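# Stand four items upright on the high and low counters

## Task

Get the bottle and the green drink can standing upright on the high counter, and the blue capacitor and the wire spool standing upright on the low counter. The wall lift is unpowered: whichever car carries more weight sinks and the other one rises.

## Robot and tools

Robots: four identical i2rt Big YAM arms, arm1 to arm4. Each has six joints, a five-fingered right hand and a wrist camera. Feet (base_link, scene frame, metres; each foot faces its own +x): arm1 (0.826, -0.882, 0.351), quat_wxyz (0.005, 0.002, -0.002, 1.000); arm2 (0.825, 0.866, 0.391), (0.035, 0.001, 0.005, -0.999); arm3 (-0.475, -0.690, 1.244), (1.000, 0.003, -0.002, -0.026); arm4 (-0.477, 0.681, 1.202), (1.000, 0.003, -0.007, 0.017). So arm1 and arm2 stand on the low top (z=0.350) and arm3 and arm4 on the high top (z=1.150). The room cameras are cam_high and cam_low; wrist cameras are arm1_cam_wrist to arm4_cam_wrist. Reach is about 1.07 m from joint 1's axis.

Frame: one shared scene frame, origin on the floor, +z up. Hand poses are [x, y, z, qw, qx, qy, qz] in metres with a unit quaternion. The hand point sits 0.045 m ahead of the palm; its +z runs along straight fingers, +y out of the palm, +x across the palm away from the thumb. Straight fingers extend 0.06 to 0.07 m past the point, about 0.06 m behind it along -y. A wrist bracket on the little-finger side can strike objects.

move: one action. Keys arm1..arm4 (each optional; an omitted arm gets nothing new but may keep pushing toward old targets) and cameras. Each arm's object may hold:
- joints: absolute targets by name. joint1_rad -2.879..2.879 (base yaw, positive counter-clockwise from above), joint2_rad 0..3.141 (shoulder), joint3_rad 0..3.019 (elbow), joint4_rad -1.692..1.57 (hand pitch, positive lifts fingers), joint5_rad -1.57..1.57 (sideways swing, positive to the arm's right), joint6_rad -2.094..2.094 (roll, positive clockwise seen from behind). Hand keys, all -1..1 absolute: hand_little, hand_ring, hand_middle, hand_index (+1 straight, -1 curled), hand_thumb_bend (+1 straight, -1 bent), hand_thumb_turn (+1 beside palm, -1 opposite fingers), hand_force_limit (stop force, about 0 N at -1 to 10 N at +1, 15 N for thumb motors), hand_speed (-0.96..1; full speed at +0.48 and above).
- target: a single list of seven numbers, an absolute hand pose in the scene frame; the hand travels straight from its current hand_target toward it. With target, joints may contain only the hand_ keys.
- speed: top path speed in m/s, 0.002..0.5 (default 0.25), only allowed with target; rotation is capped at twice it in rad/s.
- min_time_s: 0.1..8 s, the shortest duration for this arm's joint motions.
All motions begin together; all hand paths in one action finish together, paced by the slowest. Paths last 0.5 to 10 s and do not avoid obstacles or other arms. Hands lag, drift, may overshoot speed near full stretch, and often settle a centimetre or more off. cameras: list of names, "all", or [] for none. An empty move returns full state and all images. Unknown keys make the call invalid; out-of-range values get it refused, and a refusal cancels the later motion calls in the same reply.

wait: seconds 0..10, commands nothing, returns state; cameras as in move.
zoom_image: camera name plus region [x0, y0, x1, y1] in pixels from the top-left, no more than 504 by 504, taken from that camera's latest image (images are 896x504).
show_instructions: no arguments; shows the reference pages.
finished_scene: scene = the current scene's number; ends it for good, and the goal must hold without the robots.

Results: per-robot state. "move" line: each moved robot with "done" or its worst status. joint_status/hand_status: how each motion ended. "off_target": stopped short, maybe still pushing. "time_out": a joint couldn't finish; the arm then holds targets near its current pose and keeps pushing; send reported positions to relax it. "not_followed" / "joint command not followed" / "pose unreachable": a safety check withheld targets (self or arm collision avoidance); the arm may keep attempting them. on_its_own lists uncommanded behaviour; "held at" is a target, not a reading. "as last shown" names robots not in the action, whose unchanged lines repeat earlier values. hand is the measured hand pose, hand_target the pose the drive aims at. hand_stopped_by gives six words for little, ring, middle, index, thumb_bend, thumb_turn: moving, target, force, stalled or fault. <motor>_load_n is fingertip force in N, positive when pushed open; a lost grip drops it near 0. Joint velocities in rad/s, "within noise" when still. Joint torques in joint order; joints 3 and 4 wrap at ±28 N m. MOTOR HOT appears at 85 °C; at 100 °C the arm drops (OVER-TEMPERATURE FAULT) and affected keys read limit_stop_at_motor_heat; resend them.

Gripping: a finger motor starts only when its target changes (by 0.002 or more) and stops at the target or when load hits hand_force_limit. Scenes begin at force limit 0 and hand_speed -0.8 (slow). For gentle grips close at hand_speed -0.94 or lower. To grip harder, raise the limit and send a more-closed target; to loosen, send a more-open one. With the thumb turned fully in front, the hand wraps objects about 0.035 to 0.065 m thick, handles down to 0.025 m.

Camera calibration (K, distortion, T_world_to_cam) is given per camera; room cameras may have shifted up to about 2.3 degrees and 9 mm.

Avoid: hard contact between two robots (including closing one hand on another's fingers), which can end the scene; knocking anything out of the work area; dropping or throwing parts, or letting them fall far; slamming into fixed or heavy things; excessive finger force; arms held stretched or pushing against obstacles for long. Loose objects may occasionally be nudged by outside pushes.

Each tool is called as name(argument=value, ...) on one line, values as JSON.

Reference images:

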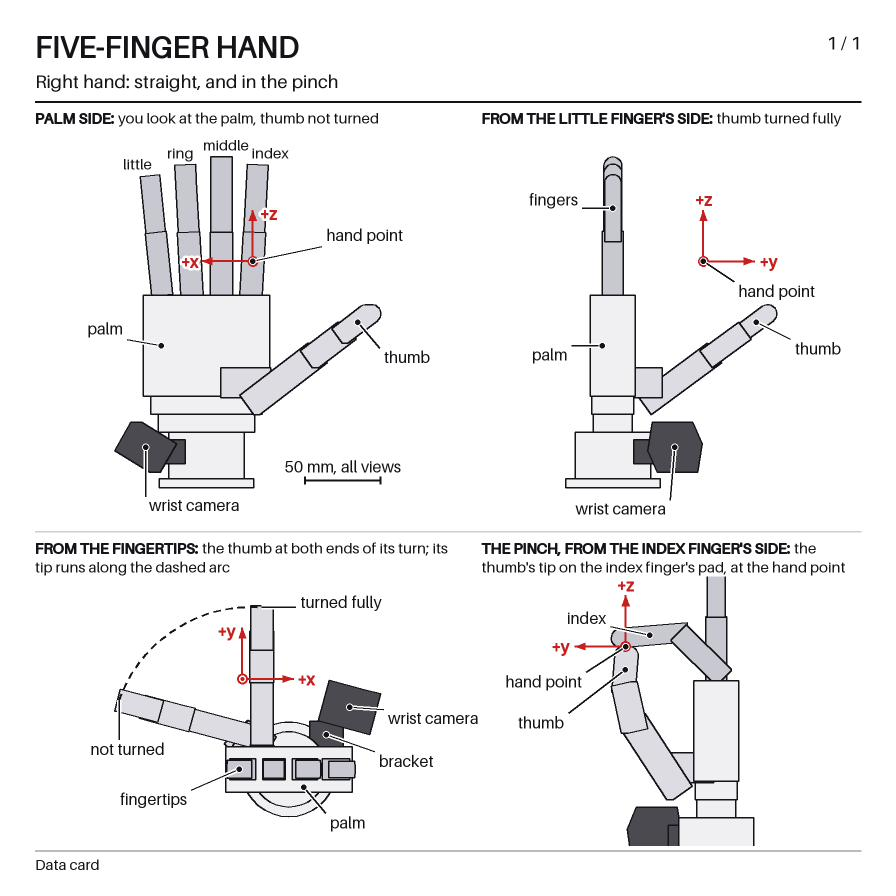

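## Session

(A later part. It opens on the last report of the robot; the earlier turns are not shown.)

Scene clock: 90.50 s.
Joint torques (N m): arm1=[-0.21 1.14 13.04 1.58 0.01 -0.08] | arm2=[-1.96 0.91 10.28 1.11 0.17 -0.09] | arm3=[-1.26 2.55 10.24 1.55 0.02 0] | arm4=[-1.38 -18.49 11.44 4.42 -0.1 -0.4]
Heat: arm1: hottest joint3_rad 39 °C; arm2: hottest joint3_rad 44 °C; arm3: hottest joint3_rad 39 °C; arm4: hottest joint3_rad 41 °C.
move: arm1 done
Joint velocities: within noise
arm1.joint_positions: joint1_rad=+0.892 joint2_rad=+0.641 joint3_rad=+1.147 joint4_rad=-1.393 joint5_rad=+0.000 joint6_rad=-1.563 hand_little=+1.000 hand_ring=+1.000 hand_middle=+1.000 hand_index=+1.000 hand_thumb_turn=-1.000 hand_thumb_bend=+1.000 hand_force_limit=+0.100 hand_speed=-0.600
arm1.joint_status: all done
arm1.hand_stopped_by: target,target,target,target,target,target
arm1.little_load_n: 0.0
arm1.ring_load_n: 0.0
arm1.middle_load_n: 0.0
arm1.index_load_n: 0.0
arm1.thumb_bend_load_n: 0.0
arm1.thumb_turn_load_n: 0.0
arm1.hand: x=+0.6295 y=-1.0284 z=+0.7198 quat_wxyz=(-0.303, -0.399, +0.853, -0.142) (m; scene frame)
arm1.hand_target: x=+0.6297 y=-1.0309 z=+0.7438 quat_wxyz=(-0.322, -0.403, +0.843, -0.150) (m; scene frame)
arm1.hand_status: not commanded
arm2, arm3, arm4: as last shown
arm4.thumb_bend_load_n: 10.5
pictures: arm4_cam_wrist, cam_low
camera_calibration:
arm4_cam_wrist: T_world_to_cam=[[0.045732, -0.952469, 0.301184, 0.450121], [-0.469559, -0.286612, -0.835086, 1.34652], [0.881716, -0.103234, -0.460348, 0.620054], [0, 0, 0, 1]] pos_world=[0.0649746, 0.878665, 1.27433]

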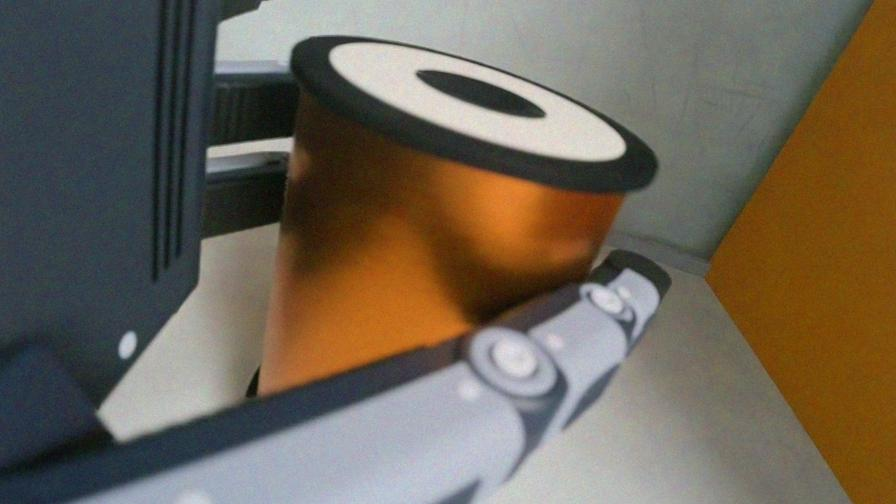

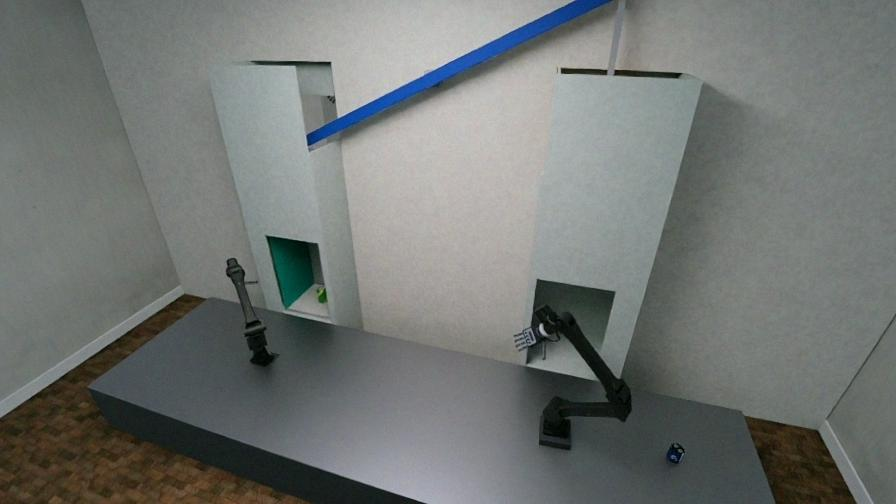

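move(arm4={"target": [0.2, 0.872, 1.26, 0, 0.658, 0, 0.753], "speed": 0.05}, cameras=["arm4_cam_wrist"])

move(arm4={"target": [0.2, 0.872, 1.25, 0, 0.658, 0, 0.753], "speed": 0.05}, cameras=["arm4_cam_wrist", "cam_high", "cam_low"])

Scene clock: 91.97 s.
Joint torques (N m): arm1=[-0.21 1.14 13.01 1.58 0.01 -0.08] | arm2=[-1.9 1.03 10.28 1.16 0.18 -0.08] | arm3=[-1.32 2.37 10.22 1.51 0.03 0] | arm4=[-1.26 -18.55 11.15 4.45 -0.07 -0.37]
Heat: arm1: hottest joint3_rad 39 °C; arm2: hottest joint3_rad 44 °C; arm3: hottest joint3_rad 39 °C; arm4: hottest joint3_rad 41 °C.
move: arm4 off_target
Joint velocities: within noise
arm1, arm2, arm3: as last shown
arm4.joint_positions: joint1_rad=+0.462 joint2_rad=+2.244 joint3_rad=+1.011 joint4_rad=+1.219 joint5_rad=+0.484 joint6_rad=-1.604 hand_little=+1.000 hand_ring=+1.000 hand_middle=+0.071 hand_index=+0.071 hand_thumb_turn=-1.000 hand_thumb_bend=+0.664 hand_force_limit=+0.400 hand_speed=-0.920
arm4.joint_status: not commanded
arm4.hand_stopped_by: target,target,force,force,force,target
arm4.little_load_n: -0.5
arm4.ring_load_n: 0.0
arm4.middle_load_n: 5.5
arm4.index_load_n: 7.0
arm4.thumb_bend_load_n: 10.5
arm4.thumb_turn_load_n: 1.5
arm4.hand: x=+0.1685 y=+0.8650 z=+1.2038 quat_wxyz=(+0.008, +0.706, +0.016, +0.708) (m; scene frame)
arm4.hand_target: x=+0.1950 y=+0.8699 z=+1.2607 quat_wxyz=(+0.001, +0.658, -0.001, +0.753) (m; scene frame)
arm4.hand_status: off_target (0.065 m and 7.8 deg from the pose sent, 0.052 m and 7.4 deg at the start)
pictures: arm4_cam_wrist
camera_calibration:
arm4_cam_wrist: T_world_to_cam=[[0.0476204, -0.951401, 0.30425, 0.449333], [-0.474898, -0.289532, -0.831049, 1.33217], [0.878751, -0.104913, -0.465607, 0.622097], [0, 0, 0, 1]] pos_world=[0.0645786, 0.878468, 1.26004]

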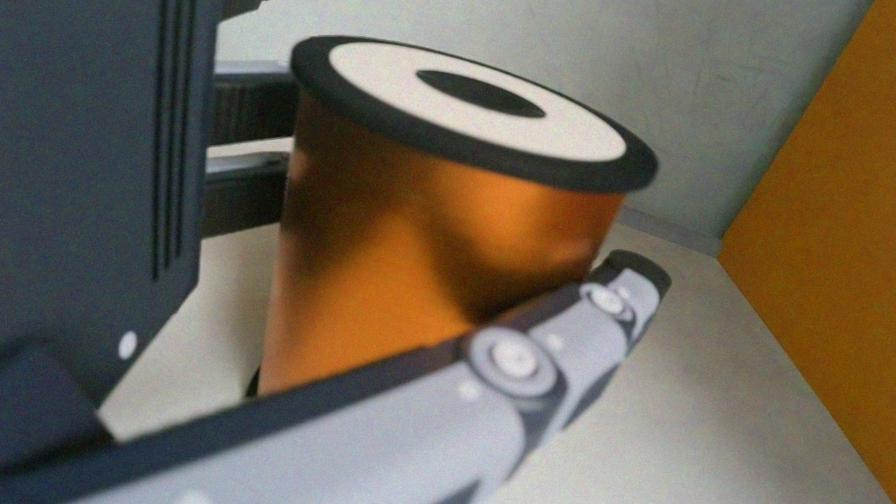

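Scene clock: 92.93 s.
Joint torques (N m): arm1=[-0.21 1.14 12.96 1.55 0.01 -0.07] | arm2=[-1.85 0.79 10.33 1.11 0.18 -0.08] | arm3=[-1.26 2.73 10.21 1.55 0.03 0.01] | arm4=[-1.08 -17.96 11 4.38 -0.1 -0.33]
Heat: arm1: hottest joint3_rad 39 °C; arm2: hottest joint3_rad 44 °C; arm3: hottest joint3_rad 39 °C; arm4: hottest joint3_rad 41 °C.
move: arm4 off_target
Joint velocities: within noise
arm1, arm2, arm3: as last shown
arm1.middle_load_n: 0.5
arm1.thumb_turn_load_n: 0.5
arm2.thumb_turn_load_n: 0.5
arm4.joint_positions: joint1_rad=+0.462 joint2_rad=+2.260 joint3_rad=+1.021 joint4_rad=+1.239 joint5_rad=+0.484 joint6_rad=-1.605 hand_little=+1.000 hand_ring=+1.000 hand_middle=+0.071 hand_index=+0.071 hand_thumb_turn=-1.000 hand_thumb_bend=+0.665 hand_force_limit=+0.400 hand_speed=-0.920
arm4.joint_status: not commanded
arm4.hand_stopped_by: target,target,force,force,force,target
arm4.little_load_n: 0.0
arm4.ring_load_n: 0.0
arm4.middle_load_n: 5.5
arm4.index_load_n: 7.0
arm4.thumb_bend_load_n: 10.5
arm4.thumb_turn_load_n: 1.5
arm4.hand: x=+0.1705 y=+0.8660 z=+1.2014 quat_wxyz=(+0.006, +0.702, +0.014, +0.712) (m; scene frame)
arm4.hand_target: x=+0.1956 y=+0.8703 z=+1.2508 quat_wxyz=(+0.001, +0.658, -0.001, +0.753) (m; scene frame)
arm4.hand_status: off_target (0.057 m and 7.1 deg from the pose sent, 0.056 m and 7.8 deg at the start)
pictures: arm4_cam_wrist, cam_high, cam_low
camera_calibration:
arm4_cam_wrist: T_world_to_cam=[[0.0439559, -0.95315, 0.299289, 0.459012], [-0.464789, -0.284693, -0.838404, 1.33443], [0.88433, -0.102253, -0.455527, 0.603938], [0, 0, 0, 1]] pos_world=[0.065971, 0.879164, 1.25652]

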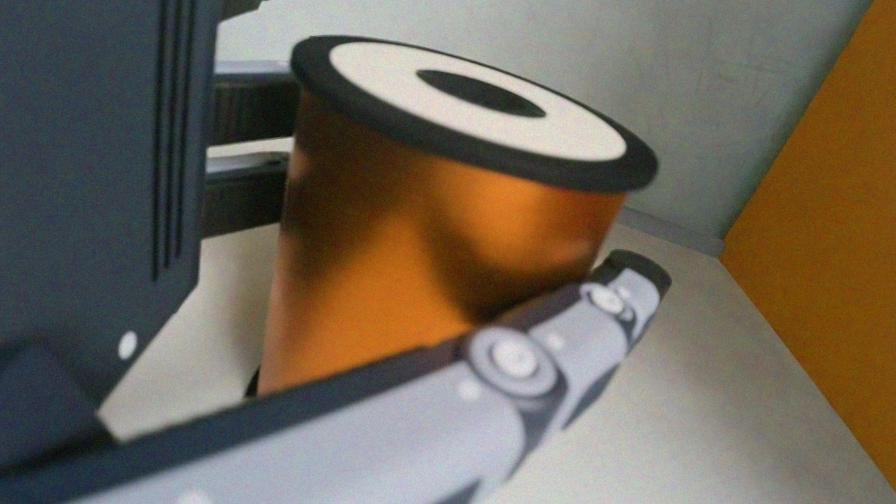

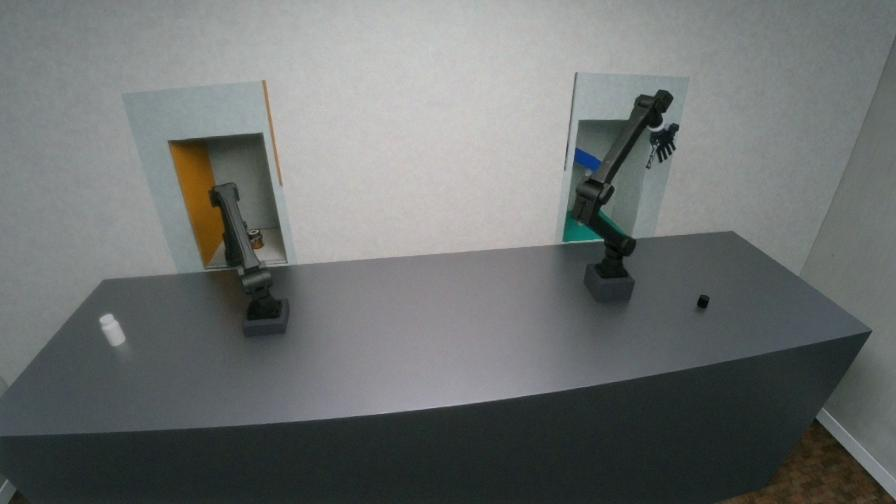

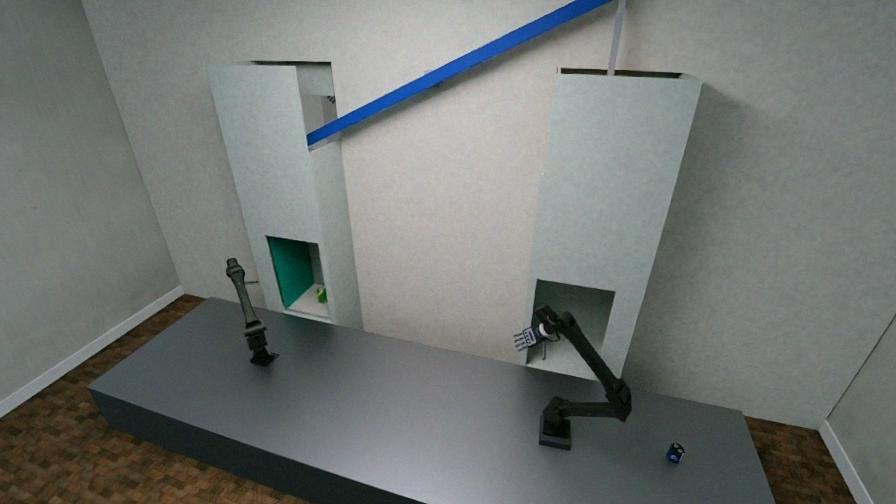

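move(arm4={"target": [0.2, 0.872, 1.235, 0, 0.664, 0, 0.748], "speed": 0.04}, cameras=["arm4_cam_wrist", "cam_high", "cam_low"])

Scene clock: 94.27 s.
Joint torques (N m): arm1=[-0.15 1.14 13.01 1.59 0 -0.08] | arm2=[-1.96 0.91 10.29 1.06 0.18 -0.08] | arm3=[-1.32 2.61 10.19 1.57 0.02 0] | arm4=[-1.26 -16.91 10.77 3.75 -0.12 -0.3]
Heat: arm1: hottest joint3_rad 39 °C; arm2: hottest joint3_rad 44 °C; arm3: hottest joint3_rad 39 °C; arm4: hottest joint3_rad 41 °C.
move: arm4 off_target
Joint velocities: within noise
arm1, arm2, arm3: as last shown
arm1.middle_load_n: 0.0
arm1.thumb_turn_load_n: 0.0
arm2.middle_load_n: -0.5
arm2.index_load_n: -0.5
arm2.thumb_turn_load_n: 0.0
arm4.joint_positions: joint1_rad=+0.462 joint2_rad=+2.274 joint3_rad=+1.033 joint4_rad=+1.252 joint5_rad=+0.484 joint6_rad=-1.605 hand_little=+1.000 hand_ring=+1.000 hand_middle=+0.071 hand_index=+0.071 hand_thumb_turn=-1.000 hand_thumb_bend=+0.665 hand_force_limit=+0.400 hand_speed=-0.920
arm4.joint_status: not commanded
arm4.hand_stopped_by: target,target,force,force,force,target
arm4.little_load_n: 0.0
arm4.ring_load_n: 0.0
arm4.middle_load_n: 5.5
arm4.index_load_n: 5.0
arm4.thumb_bend_load_n: 10.5
arm4.thumb_turn_load_n: 0.5
arm4.hand: x=+0.1732 y=+0.8675 z=+1.1998 quat_wxyz=(+0.004, +0.698, +0.012, +0.716) (m; scene frame)
arm4.hand_target: x=+0.1968 y=+0.8708 z=+1.2358 quat_wxyz=(+0.000, +0.664, +0.000, +0.748) (m; scene frame)
arm4.hand_status: off_target (0.044 m and 5.6 deg from the pose sent, 0.045 m and 6.2 deg at the start)
pictures: arm4_cam_wrist, cam_high, cam_low
camera_calibration:
arm4_cam_wrist: T_world_to_cam=[[0.0409897, -0.954756, 0.294553, 0.468395], [-0.456302, -0.280151, -0.844573, 1.33671], [0.888881, -0.0997864, -0.44714, 0.58802], [0, 0, 0, 1]] pos_world=[0.0680648, 0.88036, 1.25391]

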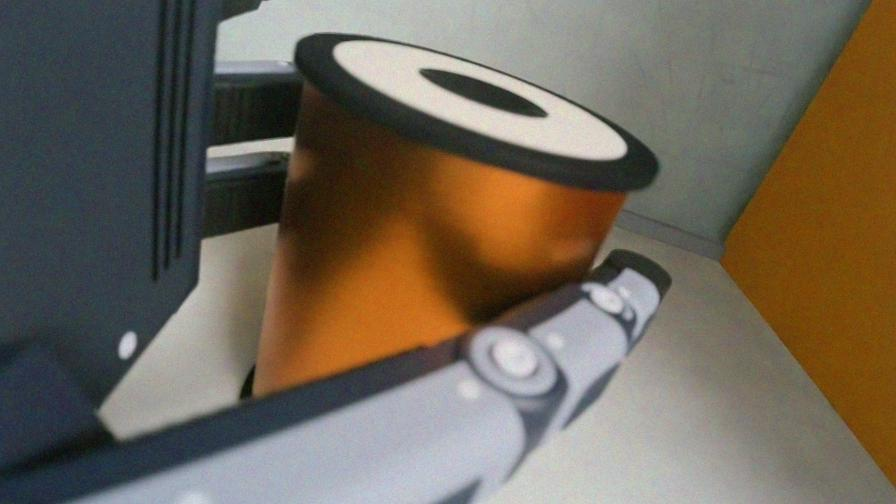

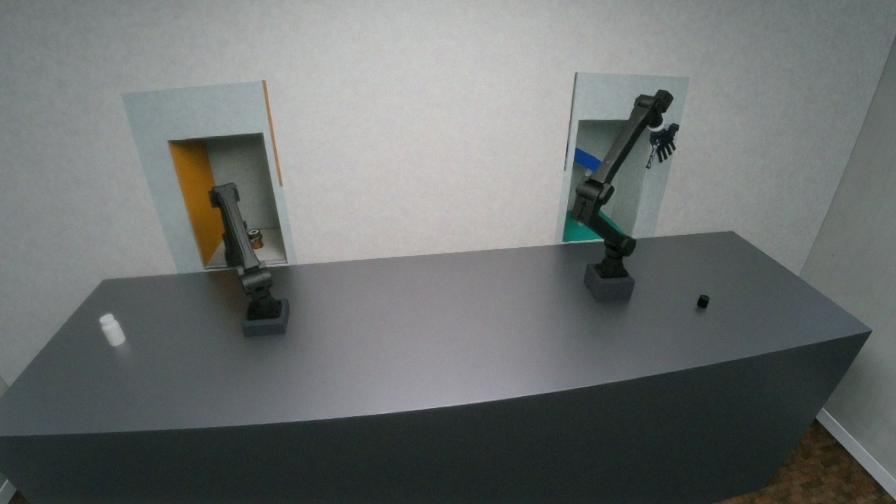

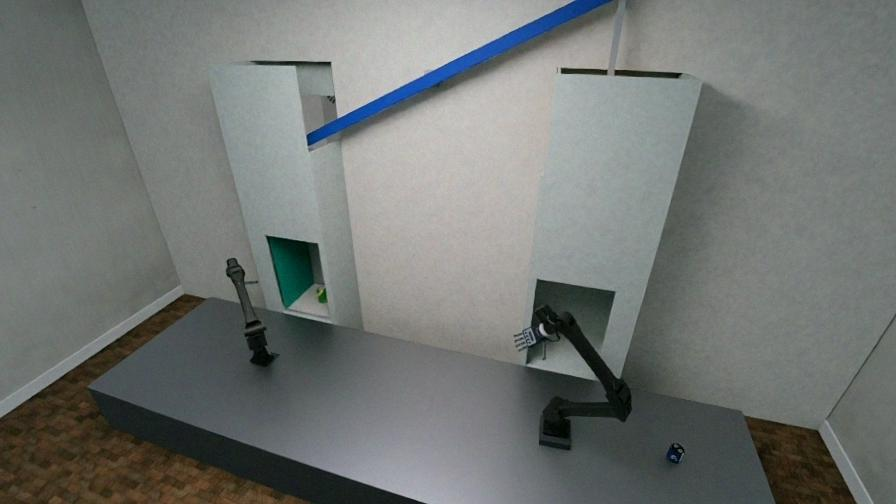

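move(arm4={"target": [0.193, 0.871, 1.222, 0, 0.677, 0, 0.736], "speed": 0.04}, cameras=["arm4_cam_wrist", "cam_high", "cam_low"])

Scene clock: 95.80 s.
Joint torques (N m): arm1=[-0.21 1.14 13 1.58 0.01 -0.07] | arm2=[-1.96 0.85 10.25 1.13 0.18 -0.08] | arm3=[-1.2 2.55 10.18 1.48 0.02 0] | arm4=[-1.38 -16.26 9.52 2.86 -0.04 -0.15]
Heat: arm1: hottest joint3_rad 40 °C; arm2: hottest joint3_rad 44 °C; arm3: hottest joint3_rad 39 °C; arm4: hottest joint3_rad 41 °C.
move: arm4 off_target
Joint velocities: within noise
arm1, arm2, arm3: as last shown
arm1.thumb_turn_load_n: 0.5
arm2.middle_load_n: 0.0
arm2.index_load_n: 0.0
arm4.joint_positions: joint1_rad=+0.462 joint2_rad=+2.274 joint3_rad=+1.033 joint4_rad=+1.252 joint5_rad=+0.486 joint6_rad=-1.604 hand_little=+1.000 hand_ring=+1.000 hand_middle=+0.071 hand_index=+0.071 hand_thumb_turn=-1.000 hand_thumb_bend=+0.665 hand_force_limit=+0.400 hand_speed=-0.920
arm4.joint_status: not commanded
arm4.hand_stopped_by: target,target,force,force,force,target
arm4.little_load_n: 0.0
arm4.ring_load_n: 0.0
arm4.middle_load_n: 5.5
arm4.index_load_n: 5.0
arm4.thumb_bend_load_n: 10.5
arm4.thumb_turn_load_n: 0.5
arm4.hand: x=+0.1730 y=+0.8670 z=+1.1995 quat_wxyz=(+0.005, +0.698, +0.011, +0.716) (m; scene frame)
arm4.hand_target: x=+0.1913 y=+0.8704 z=+1.2226 quat_wxyz=(+0.000, +0.677, +0.000, +0.736) (m; scene frame)
arm4.hand_status: off_target (0.030 m and 3.7 deg from the pose sent, 0.030 m and 3.7 deg at the start)
pictures: arm4_cam_wrist, cam_high, cam_low
camera_calibration:
arm4_cam_wrist: T_world_to_cam=[[0.0385994, -0.955062, 0.293882, 0.469479], [-0.457319, -0.278377, -0.84461, 1.33489], [0.888465, -0.101796, -0.447513, 0.59021], [0, 0, 0, 1]] pos_world=[0.0679659, 0.880064, 1.25361]

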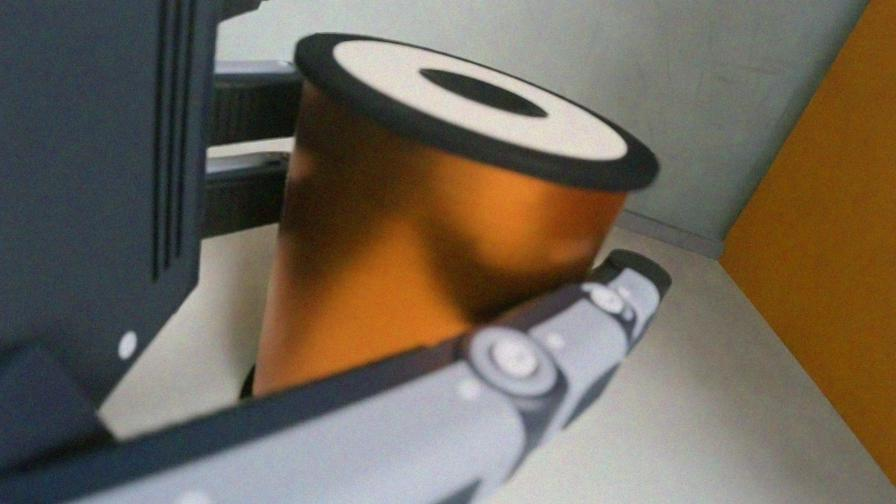

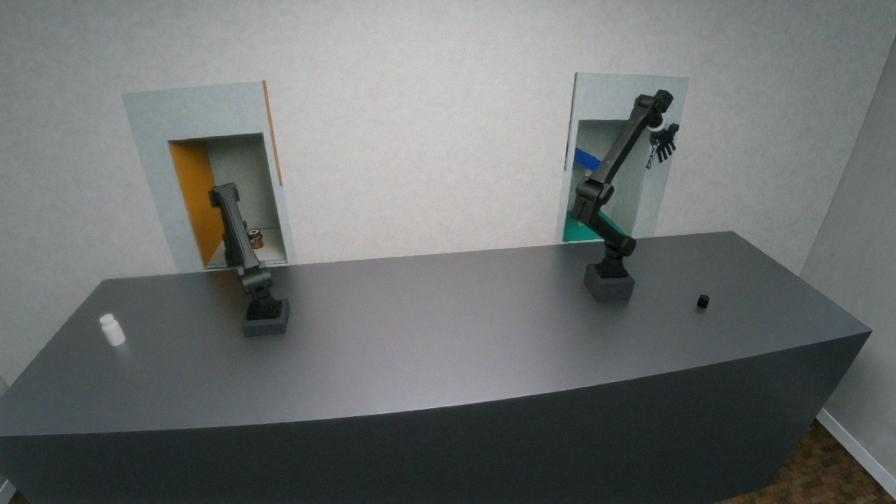

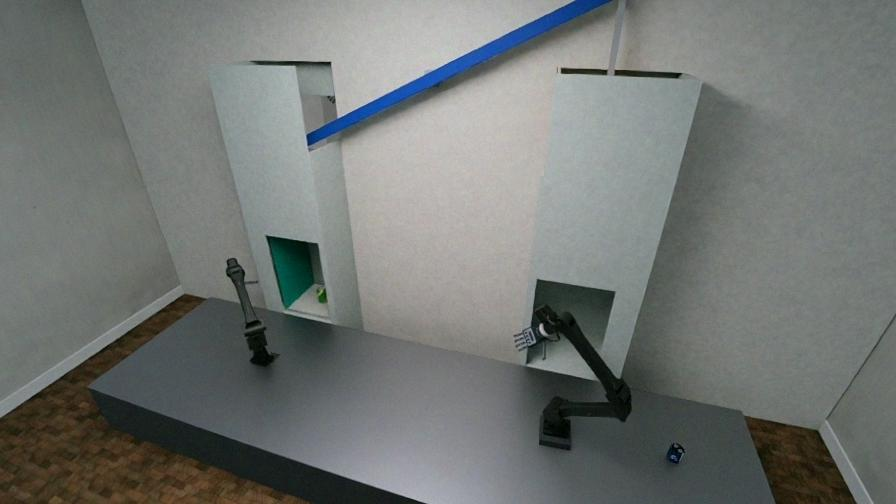

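move(arm4={"target": [0.19, 0.871, 1.205, 0, 0.686, 0, 0.728], "speed": 0.04}, cameras=["arm4_cam_wrist", "cam_high", "cam_low"])

Scene clock: 97.33 s.
Joint torques (N m): arm1=[-0.32 1.14 13.01 1.58 0.01 -0.07] | arm2=[-1.85 0.91 10.22 1.1 0.18 -0.08] | arm3=[-1.26 2.37 10.22 1.5 0.02 0.01] | arm4=[-1.03 -16.56 8.85 2.52 -0.03 -0.13]
Heat: arm1: hottest joint3_rad 40 °C; arm2: hottest joint3_rad 44 °C; arm3: hottest joint3_rad 39 °C; arm4: hottest joint3_rad 41 °C.
move: arm4 off_target
Joint velocities: within noise
arm1, arm2, arm3: as last shown
arm1.thumb_turn_load_n: 0.0
arm4.joint_positions: joint1_rad=+0.462 joint2_rad=+2.297 joint3_rad=+1.040 joint4_rad=+1.252 joint5_rad=+0.488 joint6_rad=-1.592 hand_little=+1.000 hand_ring=+1.000 hand_middle=+0.071 hand_index=+0.071 hand_thumb_turn=-1.000 hand_thumb_bend=+0.665 hand_force_limit=+0.400 hand_speed=-0.920
arm4.joint_status: not commanded
arm4.hand_stopped_by: target,target,force,force,force,target
arm4.little_load_n: 0.0
arm4.ring_load_n: 0.0
arm4.middle_load_n: 5.5
arm4.index_load_n: 6.0
arm4.thumb_bend_load_n: 10.0
arm4.thumb_turn_load_n: 2.5
arm4.hand: x=+0.1724 y=+0.8666 z=+1.1866 quat_wxyz=(+0.004, +0.703, +0.009, +0.711) (m; scene frame)
arm4.hand_target: x=+0.1888 y=+0.8706 z=+1.2055 quat_wxyz=(+0.000, +0.686, +0.000, +0.728) (m; scene frame)
arm4.hand_status: off_target (0.026 m and 3.0 deg from the pose sent, 0.018 m and 2.4 deg at the start)
pictures: arm4_cam_wrist, cam_high, cam_low
camera_calibration:
arm4_cam_wrist: T_world_to_cam=[[0.0410933, -0.956487, 0.288868, 0.479718], [-0.469843, -0.273651, -0.839263, 1.31535], [0.881793, -0.101235, -0.460644, 0.601298], [0, 0, 0, 1]] pos_world=[0.0680755, 0.879663, 1.24233]

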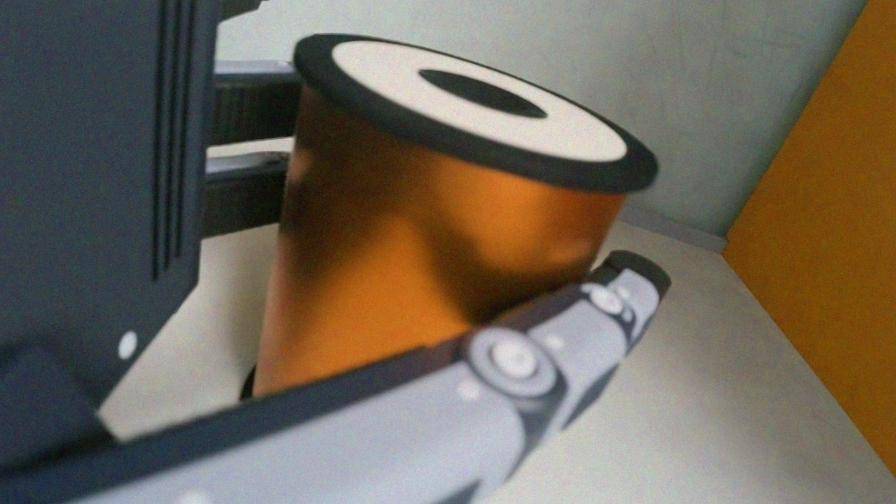

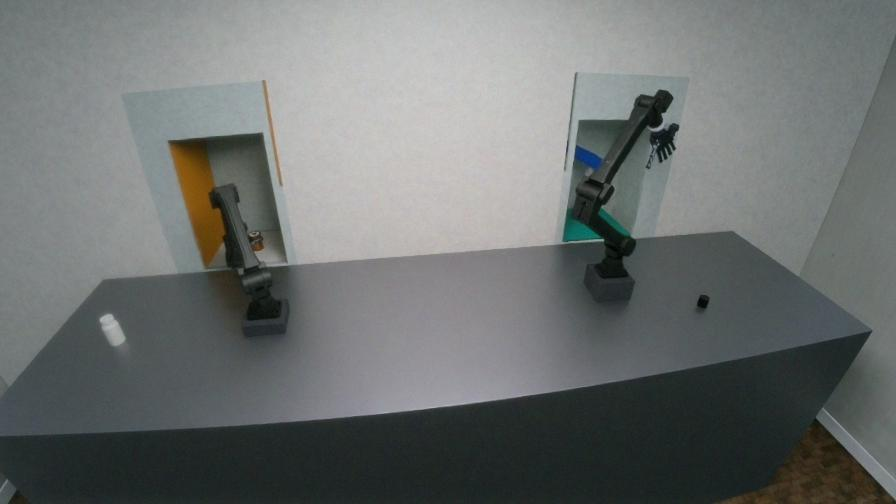

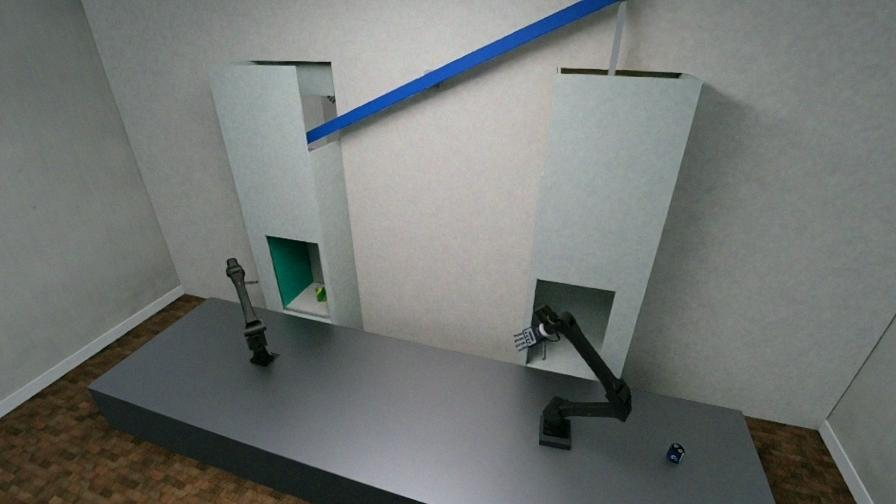

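move(arm4={"joints": {"hand_index": 1.0, "hand_middle": 1.0, "hand_thumb_bend": 1.0, "hand_speed": 0.3}}, cameras=["arm4_cam_wrist", "cam_high", "cam_low"])

Scene clock: 99.47 s.
Joint torques (N m): arm1=[-0.21 1.2 13.03 1.57 0.01 -0.08] | arm2=[-1.85 0.97 10.29 1.11 0.17 -0.1] | arm3=[-1.14 2.73 10.25 1.52 0.03 0.01] | arm4=[-1.26 -16.73 8.02 2.55 -0.06 -0.12]
Heat: arm1: hottest joint3_rad 40 °C; arm2: hottest joint3_rad 44 °C; arm3: hottest joint3_rad 39 °C; arm4: hottest joint3_rad 41 °C.
move: arm4 done
Joint velocities: within noise
arm1, arm2, arm3: as last shown
arm1.thumb_turn_load_n: 0.5
arm4.joint_positions: joint1_rad=+0.462 joint2_rad=+2.297 joint3_rad=+1.051 joint4_rad=+1.252 joint5_rad=+0.490 joint6_rad=-1.593 hand_little=+1.000 hand_ring=+1.000 hand_middle=+1.000 hand_index=+1.000 hand_thumb_turn=-1.000 hand_thumb_bend=+1.000 hand_force_limit=+0.400 hand_speed=+0.300
arm4.joint_status: all done
arm4.hand_stopped_by: target,target,target,target,target,target
arm4.little_load_n: 0.0
arm4.ring_load_n: 0.0
arm4.middle_load_n: 0.0
arm4.index_load_n: 0.0
arm4.thumb_bend_load_n: 0.0
arm4.thumb_turn_load_n: 0.0
arm4.hand: x=+0.1763 y=+0.8685 z=+1.1907 quat_wxyz=(+0.003, +0.700, +0.007, +0.714) (m; scene frame)
arm4.hand_target: x=+0.1888 y=+0.8706 z=+1.2055 quat_wxyz=(+0.000, +0.686, +0.000, +0.728) (m; scene frame)
arm4.hand_status: not commanded
pictures: arm4_cam_wrist, cam_high, cam_low
camera_calibration:
arm4_cam_wrist: T_world_to_cam=[[0.0366388, -0.957812, 0.285051, 0.486648], [-0.461445, -0.269228, -0.845331, 1.32309], [0.886412, -0.100564, -0.451842, 0.588025], [0, 0, 0, 1]] pos_world=[0.0714695, 0.881463, 1.24542]

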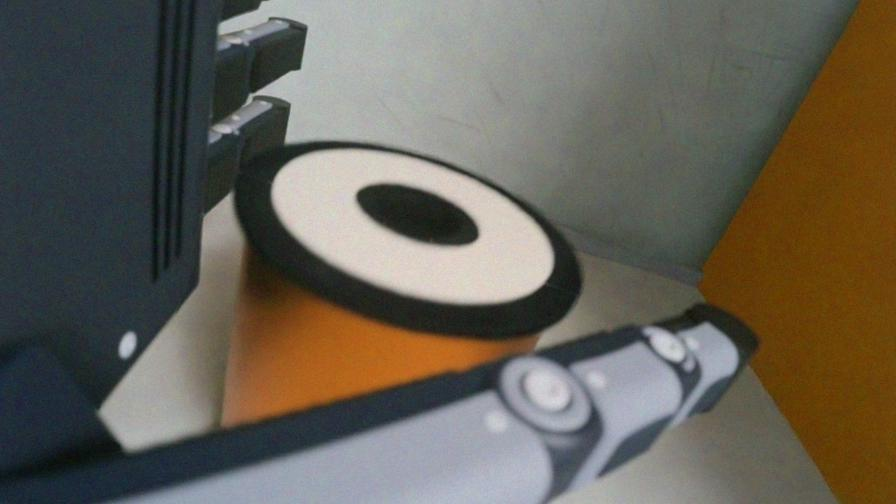

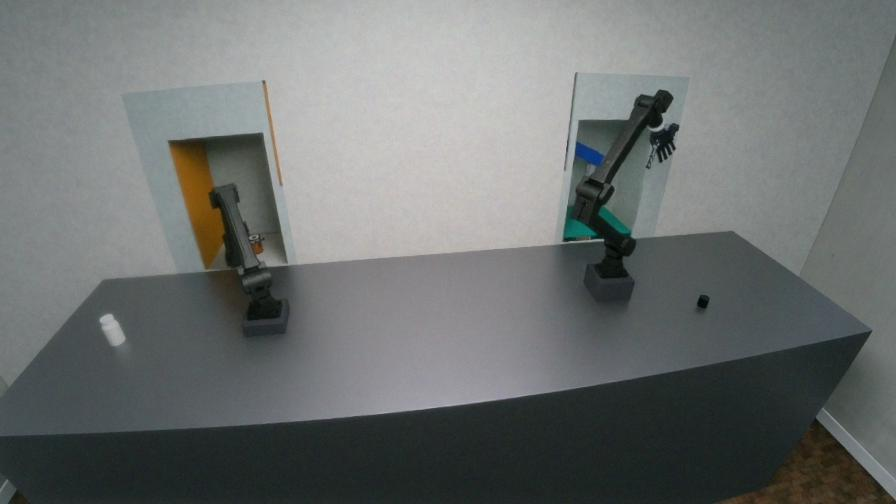

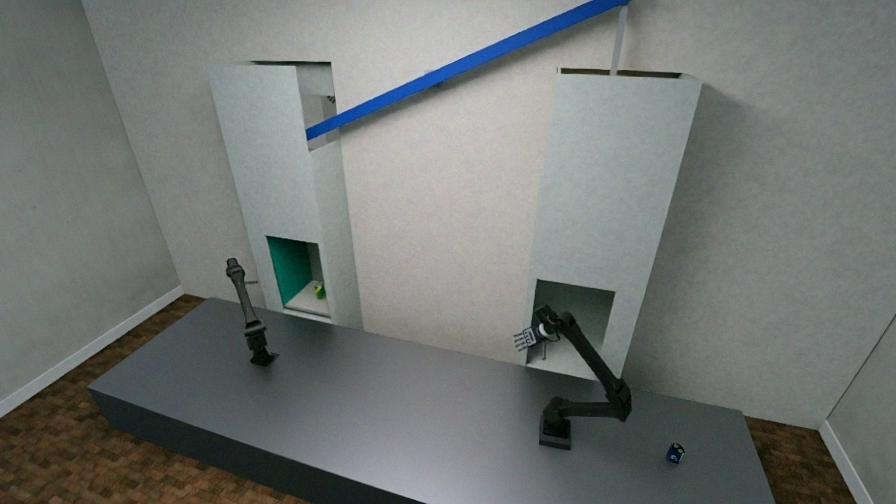

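wait(seconds=1, cameras=["arm4_cam_wrist", "cam_high", "cam_low"])

Scene clock: 100.67 s.
Joint torques (N m): arm1=[-0.26 1.14 12.97 1.57 0.01 -0.08] | arm2=[-2.02 0.97 10.29 1.07 0.18 -0.09] | arm3=[-1.32 2.55 10.19 1.5 0.03 0.01] | arm4=[-0.79 -16.56 7.97 2.54 0 -0.12]
Heat: arm1: hottest joint3_rad 40 °C; arm2: hottest joint3_rad 44 °C; arm3: hottest joint3_rad 39 °C; arm4: hottest joint3_rad 41 °C.
Joint velocities: within noise
arm1.joint_positions: joint1_rad=+0.892 joint2_rad=+0.641 joint3_rad=+1.147 joint4_rad=-1.393 joint5_rad=+0.000 joint6_rad=-1.563 hand_little=+1.000 hand_ring=+1.000 hand_middle=+1.000 hand_index=+1.000 hand_thumb_turn=-1.000 hand_thumb_bend=+1.000 hand_force_limit=+0.100 hand_speed=-0.600
arm1.joint_status: not commanded
arm1.hand_stopped_by: target,target,target,target,target,target
arm1.little_load_n: 0.0
arm1.ring_load_n: 0.0
arm1.middle_load_n: 0.0
arm1.index_load_n: 0.0
arm1.thumb_bend_load_n: 0.0
arm1.thumb_turn_load_n: 0.0
arm1.hand: x=+0.6295 y=-1.0284 z=+0.7198 quat_wxyz=(-0.303, -0.399, +0.853, -0.142) (m; scene frame)
arm1.hand_target: x=+0.6297 y=-1.0309 z=+0.7438 quat_wxyz=(-0.322, -0.403, +0.843, -0.150) (m; scene frame)
arm1.hand_status: not commanded
arm2.joint_positions: joint1_rad=+1.073 joint2_rad=+0.646 joint3_rad=+1.349 joint4_rad=-1.536 joint5_rad=+0.000 joint6_rad=-1.200 hand_little=+1.000 hand_ring=+1.000 hand_middle=+1.000 hand_index=+1.000 hand_thumb_turn=+1.000 hand_thumb_bend=+1.000 hand_force_limit=+0.000 hand_speed=-0.800
arm2.joint_status: not commanded
arm2.hand_stopped_by: target,target,target,target,target,target
arm2.little_load_n: 0.0
arm2.ring_load_n: 0.0
arm2.middle_load_n: 0.0
arm2.index_load_n: 0.0
arm2.thumb_bend_load_n: 0.0
arm2.thumb_turn_load_n: 0.0
arm2.hand: x=+0.7019 y=+0.7039 z=+0.8164 quat_wxyz=(+0.260, +0.353, -0.865, +0.244) (m; scene frame)
arm2.hand_target: x=+0.7017 y=+0.7034 z=+0.8274 quat_wxyz=(+0.269, +0.351, -0.861, +0.252) (m; scene frame)
arm2.hand_status: not commanded
arm3.joint_positions: joint1_rad=-1.037 joint2_rad=+0.624 joint3_rad=+1.435 joint4_rad=-1.536 joint5_rad=+0.000 joint6_rad=-1.200 hand_little=+1.000 hand_ring=+1.000 hand_middle=+1.000 hand_index=+1.000 hand_thumb_turn=+1.000 hand_thumb_bend=+1.000 hand_force_limit=+0.000 hand_speed=-0.800
arm3.joint_status: not commanded
arm3.hand_stopped_by: target,target,target,target,target,target
arm3.little_load_n: 0.0
arm3.ring_load_n: 0.0
arm3.middle_load_n: 0.0
arm3.index_load_n: 0.0
arm3.thumb_bend_load_n: 0.0
arm3.thumb_turn_load_n: 0.0
arm3.hand: x=-0.4322 y=-0.8772 z=+1.7112 quat_wxyz=(+0.141, +0.679, -0.610, +0.384) (m; scene frame)
arm3.hand_target: x=-0.4325 y=-0.8769 z=+1.7216 quat_wxyz=(+0.145, +0.675, -0.606, +0.395) (m; scene frame)
arm3.hand_status: not commanded
arm4.joint_positions: joint1_rad=+0.462 joint2_rad=+2.297 joint3_rad=+1.051 joint4_rad=+1.252 joint5_rad=+0.488 joint6_rad=-1.593 hand_little=+1.000 hand_ring=+1.000 hand_middle=+1.000 hand_index=+1.000 hand_thumb_turn=-1.000 hand_thumb_bend=+1.000 hand_force_limit=+0.400 hand_speed=+0.300
arm4.joint_status: all done
arm4.hand_stopped_by: target,target,target,target,target,target
arm4.little_load_n: 0.0
arm4.ring_load_n: 0.0
arm4.middle_load_n: 0.0
arm4.index_load_n: 0.0
arm4.thumb_bend_load_n: 0.0
arm4.thumb_turn_load_n: 0.0
arm4.hand: x=+0.1764 y=+0.8689 z=+1.1907 quat_wxyz=(+0.002, +0.700, +0.007, +0.714) (m; scene frame)
arm4.hand_target: x=+0.1888 y=+0.8706 z=+1.2055 quat_wxyz=(+0.000, +0.686, +0.000, +0.728) (m; scene frame)
arm4.hand_status: not commanded
wait: 1.00 s; at rest by 0.30 s
pictures: arm4_cam_wrist, cam_high, cam_low
camera_calibration:
arm4_cam_wrist: T_world_to_cam=[[0.038482, -0.957741, 0.285046, 0.486549], [-0.46093, -0.270111, -0.845331, 1.3239], [0.886602, -0.0988564, -0.451846, 0.586433], [0, 0, 0, 1]] pos_world=[0.0715688, 0.88156, 1.24542]

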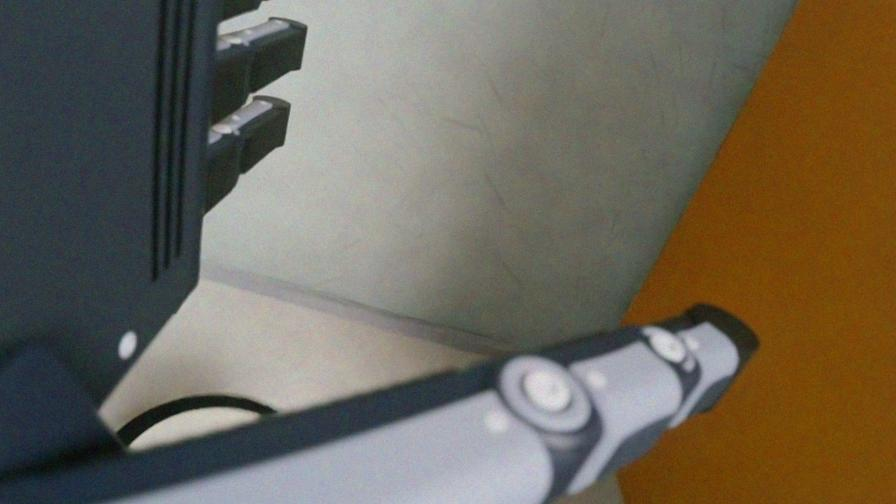

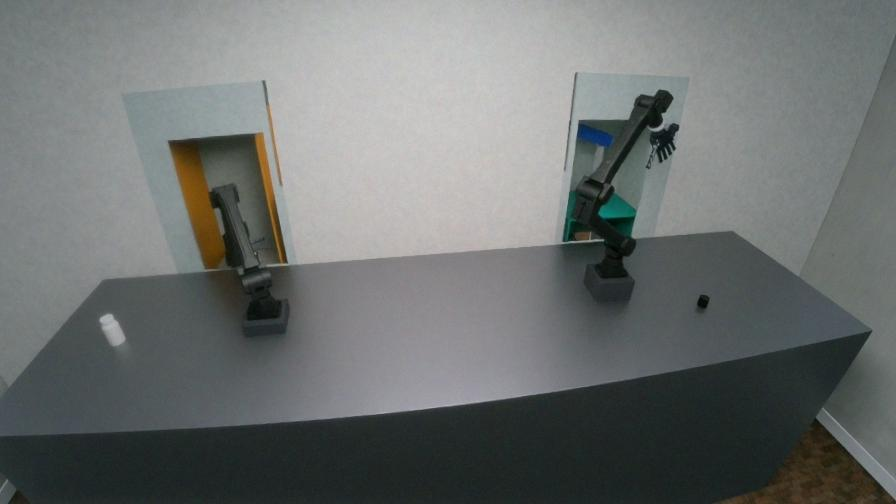

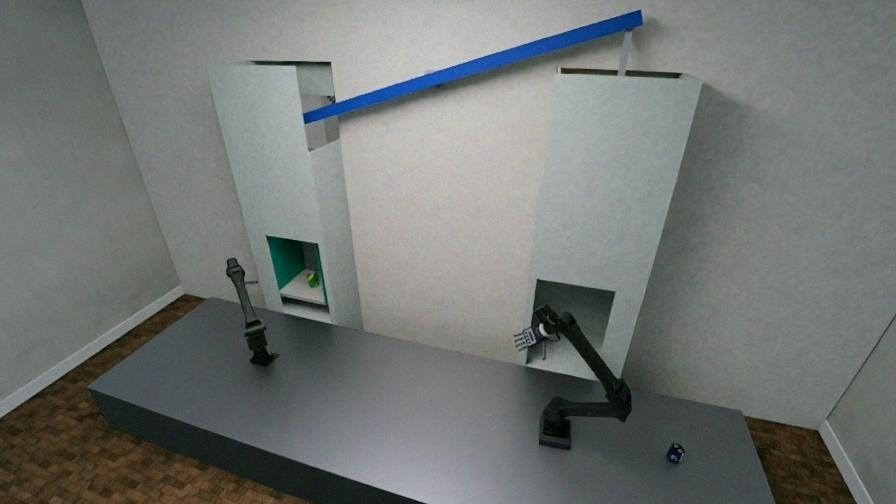

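move(arm4={"target": [-0.15, 0.85, 1.26, 0, 0.7, 0, 0.714], "speed": 0.35}, cameras=["arm4_cam_wrist", "cam_high", "cam_low"])

Scene clock: 102.93 s.
Joint torques (N m): arm1=[-0.15 1.32 13.03 1.54 0.01 -0.08] | arm2=[-1.9 0.97 10.25 1.16 0.19 -0.09] | arm3=[-1.2 2.43 10.19 1.52 0.02 0] | arm4=[0.03 -9.29 0.55 2.65 0.12 -0.03]
Heat: arm1: hottest joint3_rad 41 °C; arm2: hottest joint3_rad 45 °C; arm3: hottest joint3_rad 39 °C; arm4: hottest joint3_rad 41 °C.
move: arm4 off_target
Joint velocities: within noise
arm1, arm2, arm3: as last shown
arm2.middle_load_n: 0.5
arm3.index_load_n: -0.5
arm4.joint_positions: joint1_rad=+1.001 joint2_rad=+1.906 joint3_rad=+0.292 joint4_rad=+1.554 joint5_rad=+1.047 joint6_rad=-1.554 hand_little=+1.000 hand_ring=+1.000 hand_middle=+1.000 hand_index=+1.000 hand_thumb_turn=-1.000 hand_thumb_bend=+1.000 hand_force_limit=+0.400 hand_speed=+0.300
arm4.joint_status: not commanded
arm4.hand_stopped_by: target,target,target,target,target,target
arm4.little_load_n: 0.0
arm4.ring_load_n: 0.0
arm4.middle_load_n: 0.0
arm4.index_load_n: -0.5
arm4.thumb_bend_load_n: 0.0
arm4.thumb_turn_load_n: 0.0
arm4.hand: x=-0.1475 y=+0.8471 z=+1.2523 quat_wxyz=(+0.015, +0.713, +0.006, +0.701) (m; scene frame)
arm4.hand_target: x=-0.1499 y=+0.8501 z=+1.2600 quat_wxyz=(+0.001, +0.707, -0.002, +0.707) (m; scene frame)
arm4.hand_status: off_target (0.009 m and 2.8 deg from the pose sent, 0.334 m and 0.9 deg at the start; a joint's target at an end of its range on 34 of 57 steps)
pictures: arm4_cam_wrist, cam_high, cam_low
camera_calibration:
arm4_cam_wrist: T_world_to_cam=[[0.0297569, -0.953436, 0.300123, 0.436858], [-0.497245, -0.274588, -0.823012, 1.19116], [0.8671, -0.124744, -0.482262, 0.956405], [0, 0, 0, 1]] pos_world=[-0.25, 0.8629, 1.31047]

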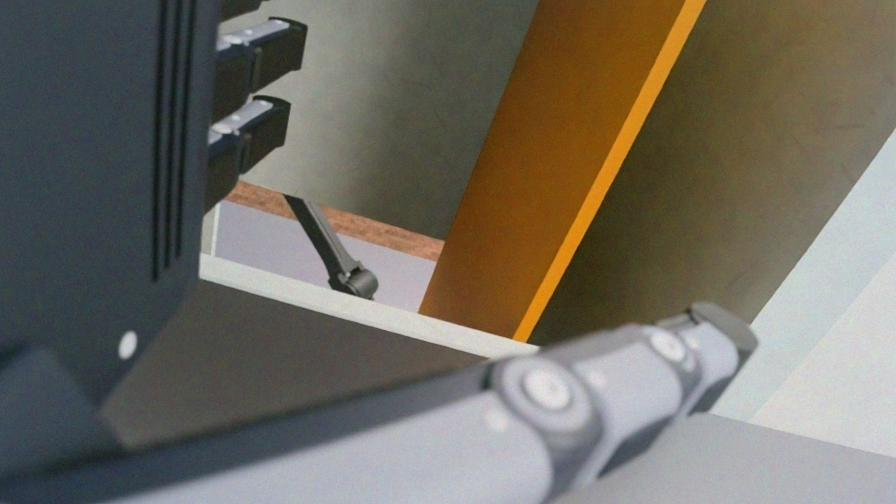

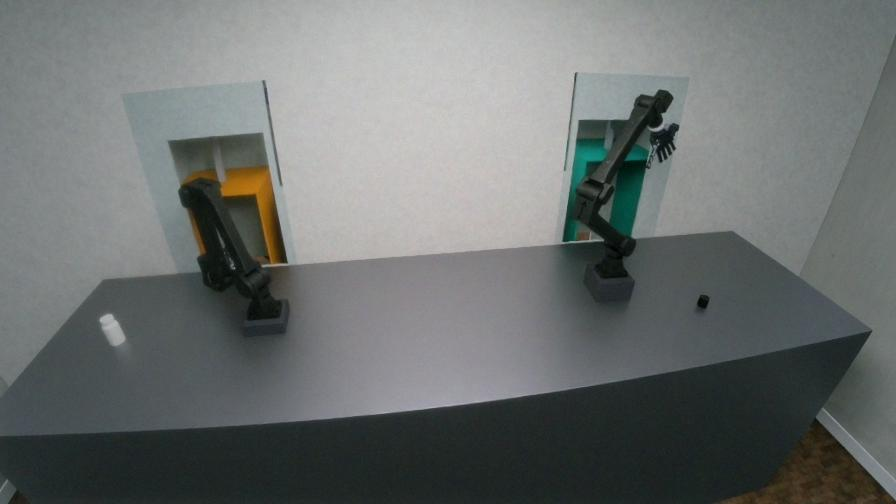

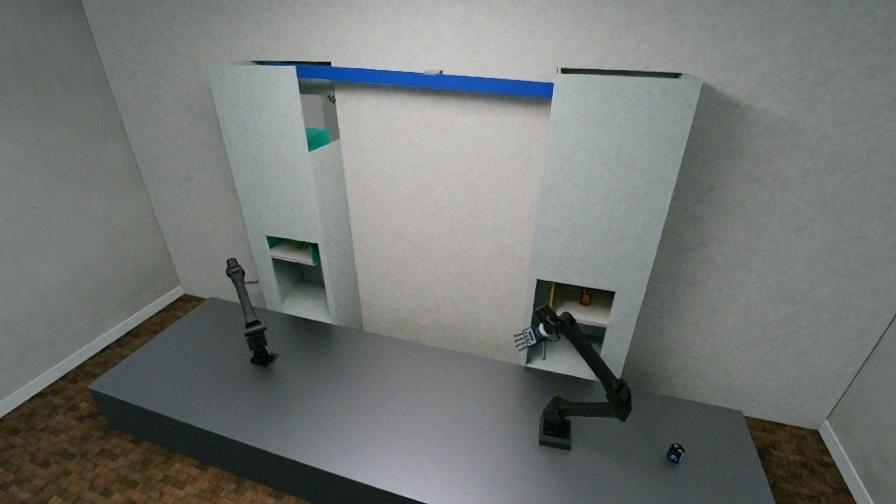

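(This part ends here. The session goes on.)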